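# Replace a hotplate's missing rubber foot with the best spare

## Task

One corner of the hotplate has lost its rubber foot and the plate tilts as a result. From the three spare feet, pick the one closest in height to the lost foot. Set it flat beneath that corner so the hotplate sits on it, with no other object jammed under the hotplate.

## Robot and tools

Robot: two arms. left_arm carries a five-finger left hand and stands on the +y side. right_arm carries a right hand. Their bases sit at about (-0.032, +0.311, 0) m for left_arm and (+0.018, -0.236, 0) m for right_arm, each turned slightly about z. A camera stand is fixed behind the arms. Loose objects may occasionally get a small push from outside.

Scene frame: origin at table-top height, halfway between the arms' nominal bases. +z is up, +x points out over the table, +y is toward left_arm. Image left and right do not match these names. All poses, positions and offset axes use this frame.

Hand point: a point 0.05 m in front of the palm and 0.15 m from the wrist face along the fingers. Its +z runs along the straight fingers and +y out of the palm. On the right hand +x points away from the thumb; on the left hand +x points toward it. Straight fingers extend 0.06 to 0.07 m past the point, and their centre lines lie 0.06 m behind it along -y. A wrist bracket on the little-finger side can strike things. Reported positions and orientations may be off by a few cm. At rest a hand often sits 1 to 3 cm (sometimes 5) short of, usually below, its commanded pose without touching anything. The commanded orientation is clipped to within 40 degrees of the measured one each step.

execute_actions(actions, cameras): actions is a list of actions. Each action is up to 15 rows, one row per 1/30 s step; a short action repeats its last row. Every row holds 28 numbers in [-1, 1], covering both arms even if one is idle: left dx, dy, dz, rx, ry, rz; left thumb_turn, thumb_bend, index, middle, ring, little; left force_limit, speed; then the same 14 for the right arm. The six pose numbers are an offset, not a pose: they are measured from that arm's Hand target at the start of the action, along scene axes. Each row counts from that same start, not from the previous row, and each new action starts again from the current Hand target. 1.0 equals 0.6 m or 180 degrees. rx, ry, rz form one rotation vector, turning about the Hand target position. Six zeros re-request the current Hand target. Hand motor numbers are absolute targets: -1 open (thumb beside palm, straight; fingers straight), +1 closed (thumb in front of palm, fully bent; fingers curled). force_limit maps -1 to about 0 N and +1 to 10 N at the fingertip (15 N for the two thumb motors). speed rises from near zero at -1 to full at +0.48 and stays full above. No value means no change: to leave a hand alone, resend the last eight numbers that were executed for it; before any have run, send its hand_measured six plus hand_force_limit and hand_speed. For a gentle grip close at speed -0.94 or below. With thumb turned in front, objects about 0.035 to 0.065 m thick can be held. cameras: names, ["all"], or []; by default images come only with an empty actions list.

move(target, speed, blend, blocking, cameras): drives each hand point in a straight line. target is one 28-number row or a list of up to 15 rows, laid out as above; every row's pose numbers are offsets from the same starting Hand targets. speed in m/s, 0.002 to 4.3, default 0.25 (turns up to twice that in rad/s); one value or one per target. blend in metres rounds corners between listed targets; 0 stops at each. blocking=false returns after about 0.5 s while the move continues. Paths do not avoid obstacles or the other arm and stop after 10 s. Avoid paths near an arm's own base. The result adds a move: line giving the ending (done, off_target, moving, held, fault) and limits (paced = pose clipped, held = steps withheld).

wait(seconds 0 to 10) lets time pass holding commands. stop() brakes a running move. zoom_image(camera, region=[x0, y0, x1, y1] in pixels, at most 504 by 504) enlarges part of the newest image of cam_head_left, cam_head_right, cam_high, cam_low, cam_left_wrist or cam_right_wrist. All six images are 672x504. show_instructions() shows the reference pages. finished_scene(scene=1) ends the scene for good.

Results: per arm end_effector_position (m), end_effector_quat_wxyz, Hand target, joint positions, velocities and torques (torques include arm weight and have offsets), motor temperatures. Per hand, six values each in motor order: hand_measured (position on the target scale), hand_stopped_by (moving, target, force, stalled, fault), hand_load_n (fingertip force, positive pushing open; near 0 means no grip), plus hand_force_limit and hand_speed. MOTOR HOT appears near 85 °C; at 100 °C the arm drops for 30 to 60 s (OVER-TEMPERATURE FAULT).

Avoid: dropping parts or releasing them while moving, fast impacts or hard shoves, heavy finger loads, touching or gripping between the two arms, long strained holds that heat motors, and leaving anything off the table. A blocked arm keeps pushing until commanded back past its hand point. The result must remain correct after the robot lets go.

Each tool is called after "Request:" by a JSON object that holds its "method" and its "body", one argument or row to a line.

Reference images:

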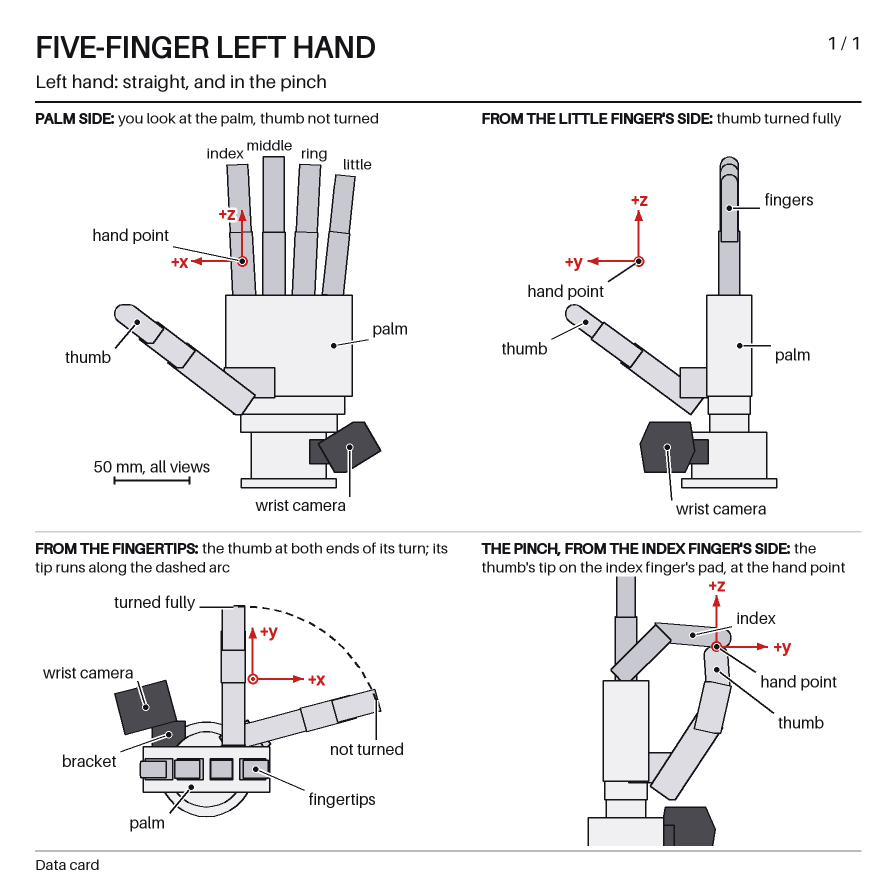

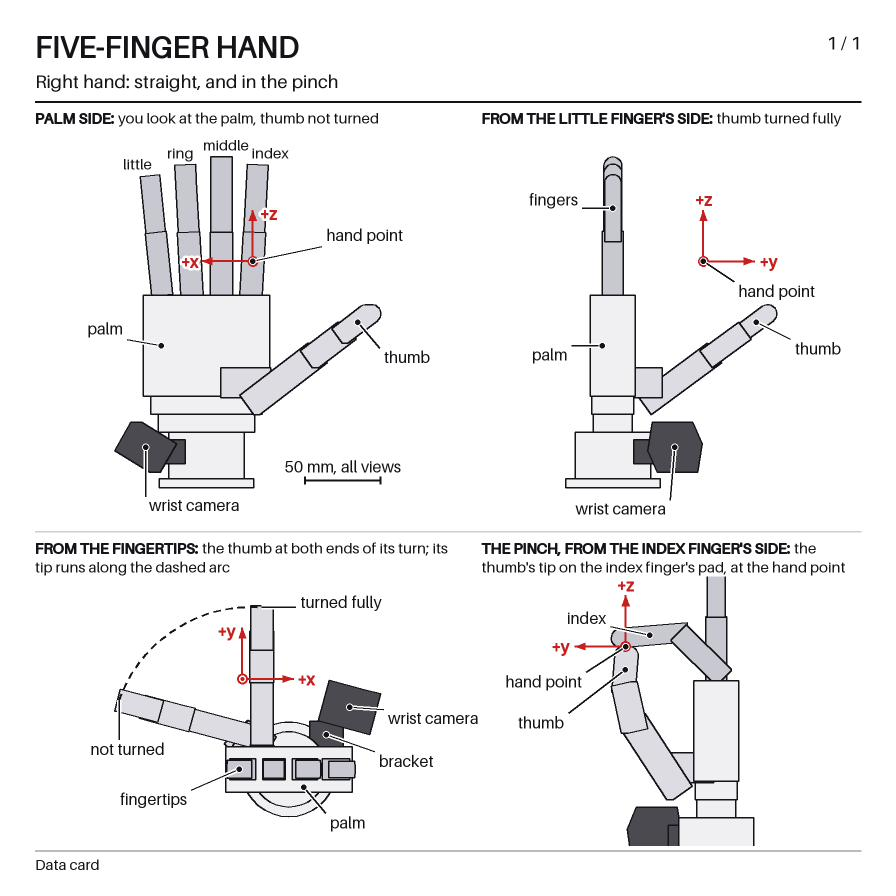

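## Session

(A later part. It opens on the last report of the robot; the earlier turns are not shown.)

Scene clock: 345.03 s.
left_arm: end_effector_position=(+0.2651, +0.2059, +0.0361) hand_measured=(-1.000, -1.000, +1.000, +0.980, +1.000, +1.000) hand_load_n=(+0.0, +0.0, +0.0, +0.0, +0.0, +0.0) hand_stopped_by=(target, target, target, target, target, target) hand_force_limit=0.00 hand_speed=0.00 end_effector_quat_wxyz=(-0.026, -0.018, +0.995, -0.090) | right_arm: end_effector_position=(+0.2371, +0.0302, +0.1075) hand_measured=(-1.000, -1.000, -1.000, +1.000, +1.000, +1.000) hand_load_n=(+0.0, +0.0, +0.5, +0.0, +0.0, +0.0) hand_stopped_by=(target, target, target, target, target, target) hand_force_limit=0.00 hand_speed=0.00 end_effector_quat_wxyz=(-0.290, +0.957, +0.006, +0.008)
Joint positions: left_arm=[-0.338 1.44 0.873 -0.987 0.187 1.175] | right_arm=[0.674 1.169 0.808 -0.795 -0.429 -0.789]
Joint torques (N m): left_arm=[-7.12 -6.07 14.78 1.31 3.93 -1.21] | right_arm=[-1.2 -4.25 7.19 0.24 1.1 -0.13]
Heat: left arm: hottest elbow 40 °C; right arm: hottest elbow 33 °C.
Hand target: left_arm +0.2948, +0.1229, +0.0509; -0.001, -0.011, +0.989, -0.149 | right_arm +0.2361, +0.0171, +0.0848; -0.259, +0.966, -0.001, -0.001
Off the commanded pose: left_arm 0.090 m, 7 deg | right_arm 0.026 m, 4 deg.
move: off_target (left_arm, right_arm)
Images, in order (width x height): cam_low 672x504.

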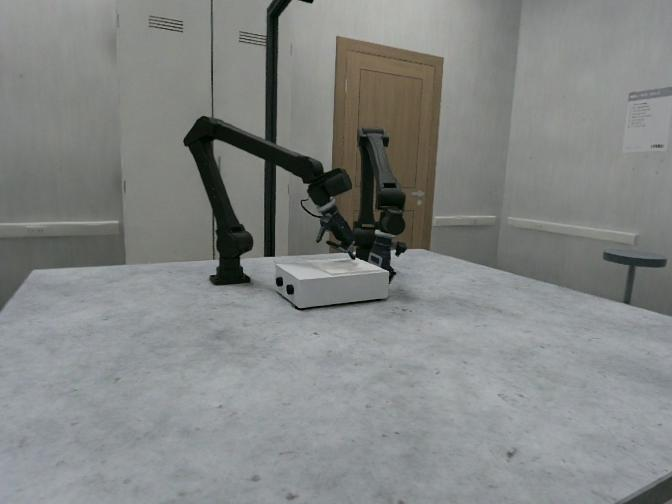

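Request:
{"method": "move", "body": {
  "target": [
    [0.0,-0.03,0.0,0,0,0,-1,-1,1,0.98,1,1,0,0,0,-0.01,0.003,0,0,0,-1,-1,-1,1,1,1,0,0]
  ],
  "speed": 0.03,
  "cameras": ["cam_low"]
}}

Request:
{"method": "zoom_image", "body": {
  "camera": "cam_low",
  "region": [270, 260, 350, 320]
}}

Scene clock: 346.77 s.
left_arm: end_effector_position=(+0.2650, +0.2062, +0.0378) hand_measured=(-1.000, -1.000, +1.000, +0.980, +1.000, +1.000) hand_load_n=(+0.0, +0.0, +0.0, +0.0, +0.0, +0.0) hand_stopped_by=(target, target, target, target, target, target) hand_force_limit=0.00 hand_speed=0.00 end_effector_quat_wxyz=(-0.028, -0.018, +0.996, -0.078) | right_arm: end_effector_position=(+0.2371, +0.0300, +0.1077) hand_measured=(-1.000, -1.000, -1.000, +1.000, +1.000, +1.000) hand_load_n=(+0.0, +0.0, +1.0, +0.0, +0.0, +0.0) hand_stopped_by=(target, target, target, target, target, target) hand_force_limit=0.00 hand_speed=0.00 end_effector_quat_wxyz=(-0.290, +0.957, +0.005, +0.007)
Joint positions: left_arm=[-0.349 1.445 0.882 -1 0.166 1.165] | right_arm=[0.672 1.168 0.808 -0.796 -0.431 -0.789]
Joint torques (N m): left_arm=[-7.94 -5.19 15.32 1.52 4.82 -1.34] | right_arm=[-2.49 -4.6 7.08 -0.44 0.96 -0.28]
Heat: left arm: hottest elbow 40 °C; right arm: hottest elbow 33 °C.
Hand target: left_arm +0.2949, +0.1050, +0.0510; -0.001, -0.011, +0.989, -0.149 | right_arm +0.2361, +0.0111, +0.0866; -0.259, +0.966, -0.001, -0.001
Off the commanded pose: left_arm 0.106 m, 9 deg | right_arm 0.028 m, 4 deg.
move: off_target (left_arm, right_arm)
Images, in order (width x height): cam_low 672x504.

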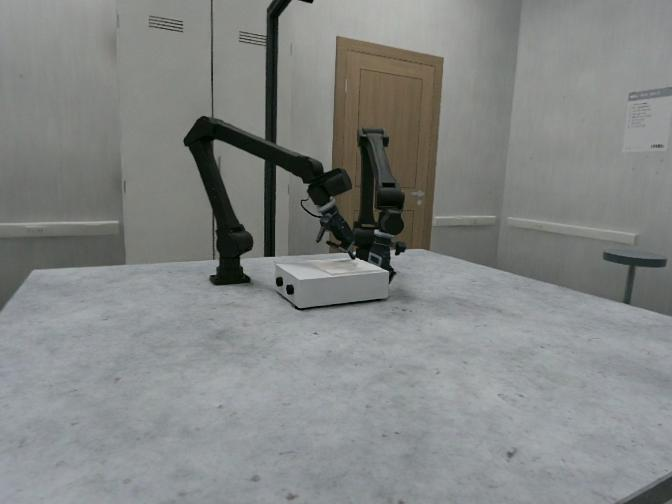

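Scaled by 6.300 from the camera's 672x504 image, which has a finer 960x720 frame.

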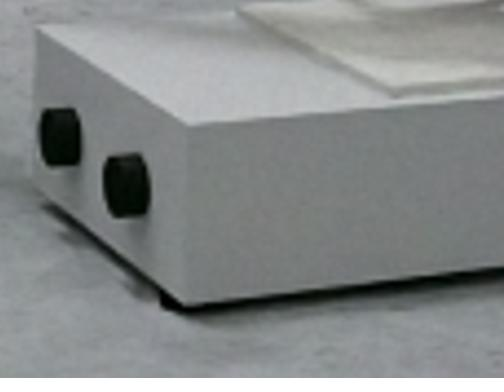

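Request:
{"method": "move", "body": {
  "target": [
    [0.0,-0.03,0.0,0,0,0,-1,-1,1,0.98,1,1,0,0,0,-0.01,0.002,0,0,0,-1,-1,-1,1,1,1,0,0]
  ],
  "speed": 0.03,
  "cameras": ["cam_low"]
}}

Request:
{"method": "zoom_image", "body": {
  "camera": "cam_low",
  "region": [270, 260, 350, 320]
}}

Scene clock: 348.77 s.
left_arm: end_effector_position=(+0.2622, +0.1977, +0.0373) hand_measured=(-1.000, -1.000, +1.000, +0.980, +1.000, +1.000) hand_load_n=(+0.0, +0.0, +0.0, +0.0, +0.0, +0.0) hand_stopped_by=(target, target, target, target, target, target) hand_force_limit=0.00 hand_speed=0.00 end_effector_quat_wxyz=(-0.033, -0.022, +0.997, -0.071) | right_arm: end_effector_position=(+0.2357, +0.0212, +0.1082) hand_measured=(-1.000, -1.000, -1.000, +1.000, +1.000, +1.000) hand_load_n=(+0.0, +0.0, +0.5, +0.0, +0.0, +0.0) hand_stopped_by=(target, target, target, target, target, target) hand_force_limit=0.00 hand_speed=0.00 end_effector_quat_wxyz=(-0.287, +0.958, +0.004, +0.004)
Joint positions: left_arm=[-0.377 1.459 0.892 -1.006 0.157 1.13] | right_arm=[0.655 1.156 0.802 -0.819 -0.436 -0.807]
Joint torques (N m): left_arm=[-8.94 -6.36 16.02 2 5.08 -1.38] | right_arm=[-2.49 -4.31 7.08 0.02 0.99 -0.24]
Motor temperatures (°C): left_arm=[27 28 41 26 42 23] | right_arm=[28 26 33 26 25 22]
Heat: left arm: hottest wrist yaw 42 °C; right arm: hottest elbow 33 °C.
Hand target: left_arm +0.2951, +0.0869, +0.0512; +0.000, -0.011, +0.989, -0.150 | right_arm +0.2359, +0.0051, +0.0876; -0.259, +0.966, +0.000, -0.001
Off the commanded pose: left_arm 0.116 m, 10 deg | right_arm 0.026 m, 3 deg.
move: off_target (left_arm, right_arm)
Images, in order (width x height): cam_low 672x504.

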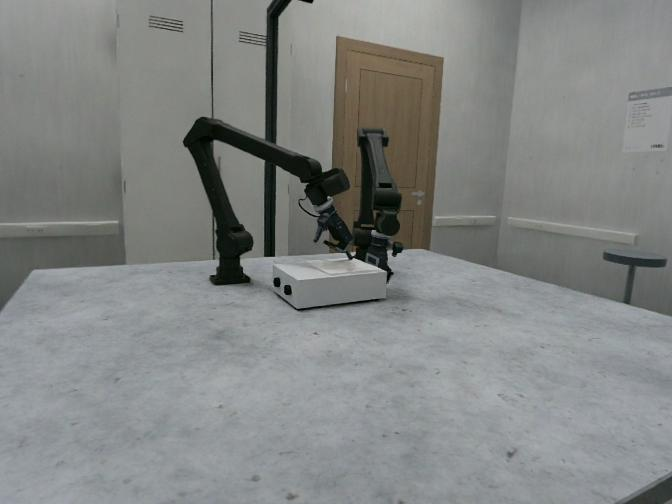

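Scaled by 6.300 from the camera's 672x504 image, which has a finer 960x720 frame.

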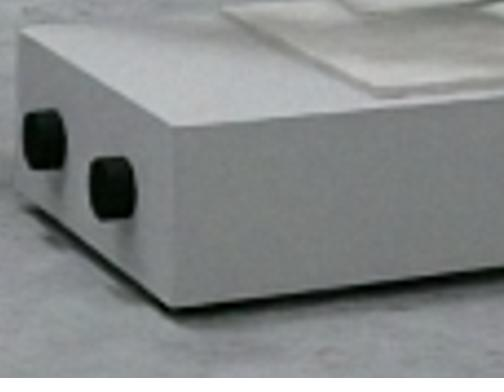

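Request:
{"method": "move", "body": {
  "target": [
    [0.0,0.2,0.0,0,0,0,-1,-1,1,0.98,1,1,0,0,0,0.02,0.0,0,0,0,-1,-1,-1,1,1,1,0,0],
    [0.0,0.23,0.0,0,0,0,-1,-1,1,0.98,1,1,0,0,0,0.03,0.05,0,0,0,-1,-1,-1,1,1,1,0,0],
    [0.0,0.3,0.08,0,0,0,-1,-1,1,0.98,1,1,0,0,0,0.03,0.1333,0,0,0,-1,-1,-1,1,1,1,0,0]
  ],
  "speed": [0.12,0.06,0.1],
  "cameras": ["cam_low"]
}}

Request:
{"method": "zoom_image", "body": {
  "camera": "cam_low",
  "region": [270, 260, 350, 320]
}}

Scene clock: 355.07 s.
left_arm: end_effector_position=(+0.2722, +0.2674, +0.0772) hand_measured=(-1.000, -1.000, +1.000, +0.980, +1.000, +1.000) hand_load_n=(+0.0, +0.0, +0.0, +0.0, +0.0, +0.0) hand_stopped_by=(target, target, target, target, target, target) hand_force_limit=0.00 hand_speed=0.00 end_effector_quat_wxyz=(-0.030, -0.017, +0.989, -0.144) | right_arm: end_effector_position=(+0.2250, +0.0111, +0.1432) hand_measured=(-1.000, -1.000, -1.000, +1.000, +1.000, +1.000) hand_load_n=(+0.0, +0.0, +0.0, +0.0, +0.0, +0.5) hand_stopped_by=(target, target, target, target, target, target) hand_force_limit=0.00 hand_speed=0.00 end_effector_quat_wxyz=(-0.242, +0.970, -0.006, -0.021)
Joint positions: left_arm=[-0.105 1.354 0.914 -1.148 0.295 1.414] | right_arm=[0.674 1.154 0.91 -1.025 -0.393 -0.794]
Joint torques (N m): left_arm=[2.73 -8.53 11.99 -0.79 0.26 -0.01] | right_arm=[-0.56 -7.77 13.18 -0.21 -0.2 0.01]
Heat: left arm: hottest wrist yaw 44 °C; right arm: hottest elbow 33 °C.
Hand target: left_arm +0.2950, +0.2668, +0.0991; -0.001, -0.011, +0.989, -0.150 | right_arm +0.2359, +0.0231, +0.1676; -0.259, +0.966, +0.000, -0.001
Off the commanded pose: left_arm 0.032 m, 3 deg | right_arm 0.029 m, 3 deg.
move: off_target (left_arm, right_arm)
Images, in order (width x height): cam_low 672x504.

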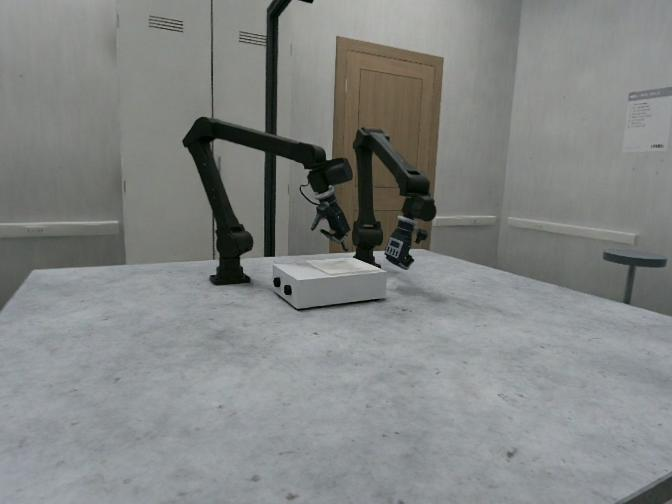

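Scaled by 6.300 from the camera's 672x504 image, which has a finer 960x720 frame.

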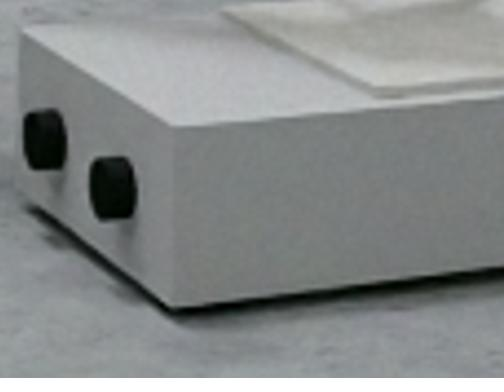

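Request:
{"method": "move", "body": {
  "target": [
    [0,0,0,0,0,0,-1,-1,1,0.98,1,1,0,0,0.0068,-0.205,0.0873,0,0,0,-1,-1,-1,1,1,1,0,0],
    [0,0,0.05,0,0,0,-1,-1,1,0.98,1,1,0,0,0.1068,-0.4718,0.06,0.3183,-0.1028,-0.1781,-1,-1,-1,1,1,1,0,0],
    [0,0,0.05,0,0,0,-1,-1,1,0.98,1,1,0,0,0.1735,-0.4968,-0.16,0.3183,-0.1028,-0.1781,-1,-1,-1,1,1,1,0,0]
  ],
  "speed": [0.25,0.25,0.15],
  "blend": [0.03,0.03,0],
  "cameras": ["cam_right_wrist","cam_low","cam_high","cam_head_right"]
}}

Request:
{"method": "zoom_image", "body": {
  "camera": "cam_right_wrist",
  "region": [380, 200, 540, 340]
}}

Scene clock: 360.50 s.
left_arm: end_effector_position=(+0.2727, +0.2673, +0.1042) hand_measured=(-1.000, -1.000, +1.000, +0.980, +1.000, +1.000) hand_load_n=(+0.0, +0.0, +0.0, +0.0, +0.0, +0.0) hand_stopped_by=(target, target, target, target, target, target) hand_force_limit=0.00 hand_speed=0.00 end_effector_quat_wxyz=(-0.033, -0.017, +0.989, -0.143) | right_arm: end_effector_position=(+0.3365, -0.2737, +0.0735) hand_measured=(-1.000, -1.000, -1.000, +1.000, +1.000, +1.000) hand_load_n=(+0.0, +0.0, +0.0, +0.0, +0.0, +0.0) hand_stopped_by=(target, target, target, target, target, target) hand_force_limit=0.00 hand_speed=0.00 end_effector_quat_wxyz=(+0.640, -0.689, +0.256, -0.225)
Joint positions: left_arm=[-0.105 1.331 0.968 -1.233 0.295 1.415] | right_arm=[-0.768 1.587 0.703 -1.202 -1.479 -2.069]
Joint torques (N m): left_arm=[2.32 -8.76 12.26 -0.77 0.24 0.03] | right_arm=[-1.14 -7.41 5.96 -0.51 -1 -0.12]
Heat: left arm: hottest elbow 43 °C; right arm: hottest elbow 34 °C.
Hand target: left_arm +0.2949, +0.2668, +0.1291; -0.001, -0.011, +0.989, -0.149 | right_arm +0.3401, -0.2750, +0.0717; +0.670, -0.678, +0.215, -0.215
Off the commanded pose: left_arm 0.033 m, 4 deg | right_arm 0.004 m, 6 deg.
joint sent to its limit (right arm) — joint 6 (wrist roll), lower limit. The joint targets are off in orientation, not in position.
move: off_target (left_arm, right_arm)
camera_calibration:
cam_right_wrist: T_world_to_cam=[[0.169794, -0.208023, -0.963274, -0.0413192], [-0.961574, 0.179017, -0.208154, 0.395743], [0.215743, 0.961603, -0.169633, 0.318427], [0, 0, 0, 1]] pos_world=[0.318853, -0.38564, 0.0965893]
Images, in order (width x height): cam_head_right 672x504, cam_high 672x504, cam_low 672x504, cam_right_wrist 672x504.

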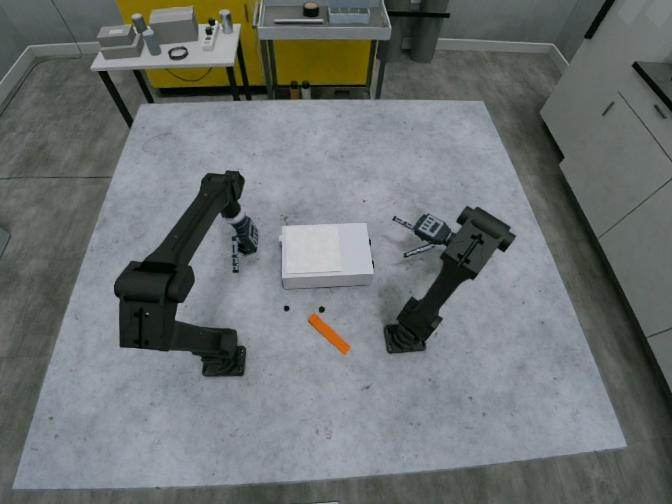

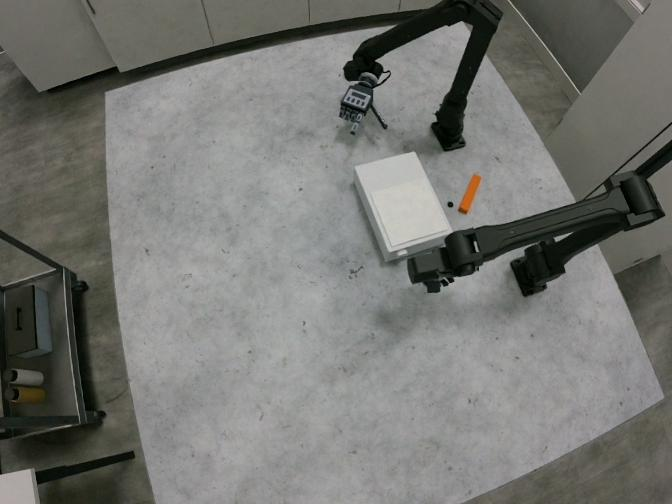

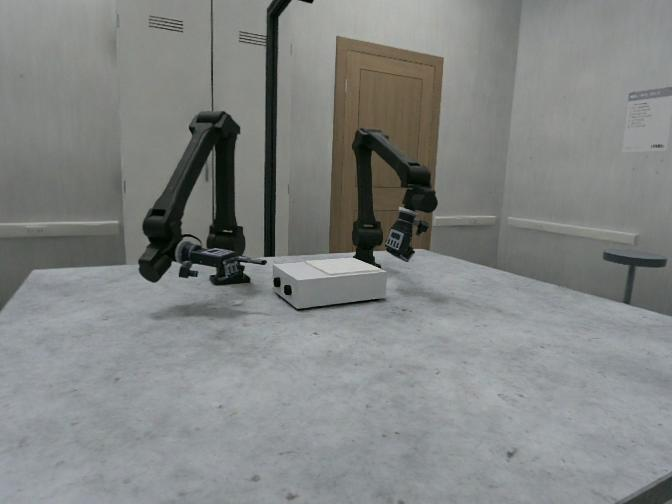

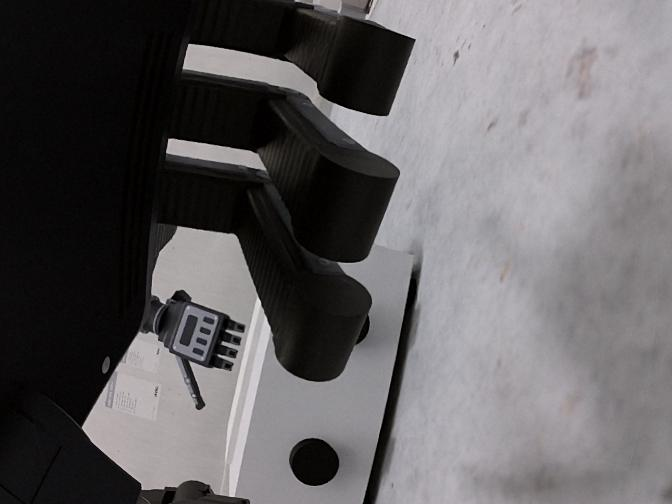

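Scaled by 3.150 from the camera's 672x504 image, which has a finer 960x720 frame.

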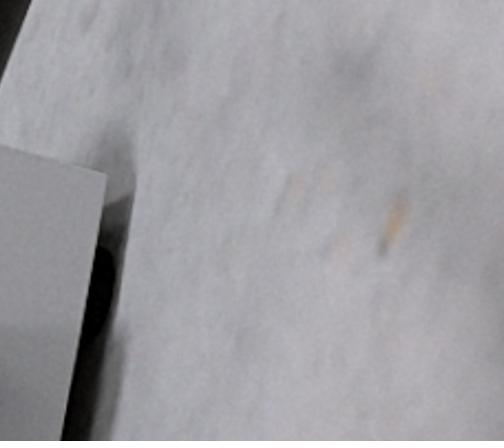

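Request:
{"method": "zoom_image", "body": {
  "camera": "cam_right_wrist",
  "region": [385, 235, 445, 325]
}}

Scaled by 5.600 from the camera's 672x504 image, which has a finer 960x720 frame.

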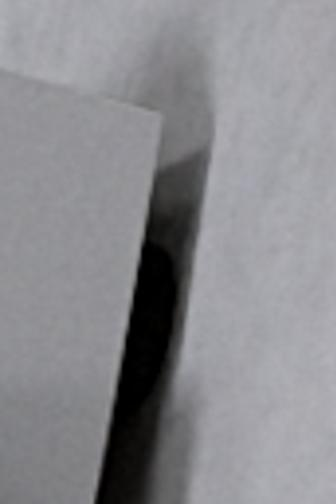

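Request:
{"method": "finished_scene", "body": {
  "scene": 1
}}

The scene is finished: the task was done.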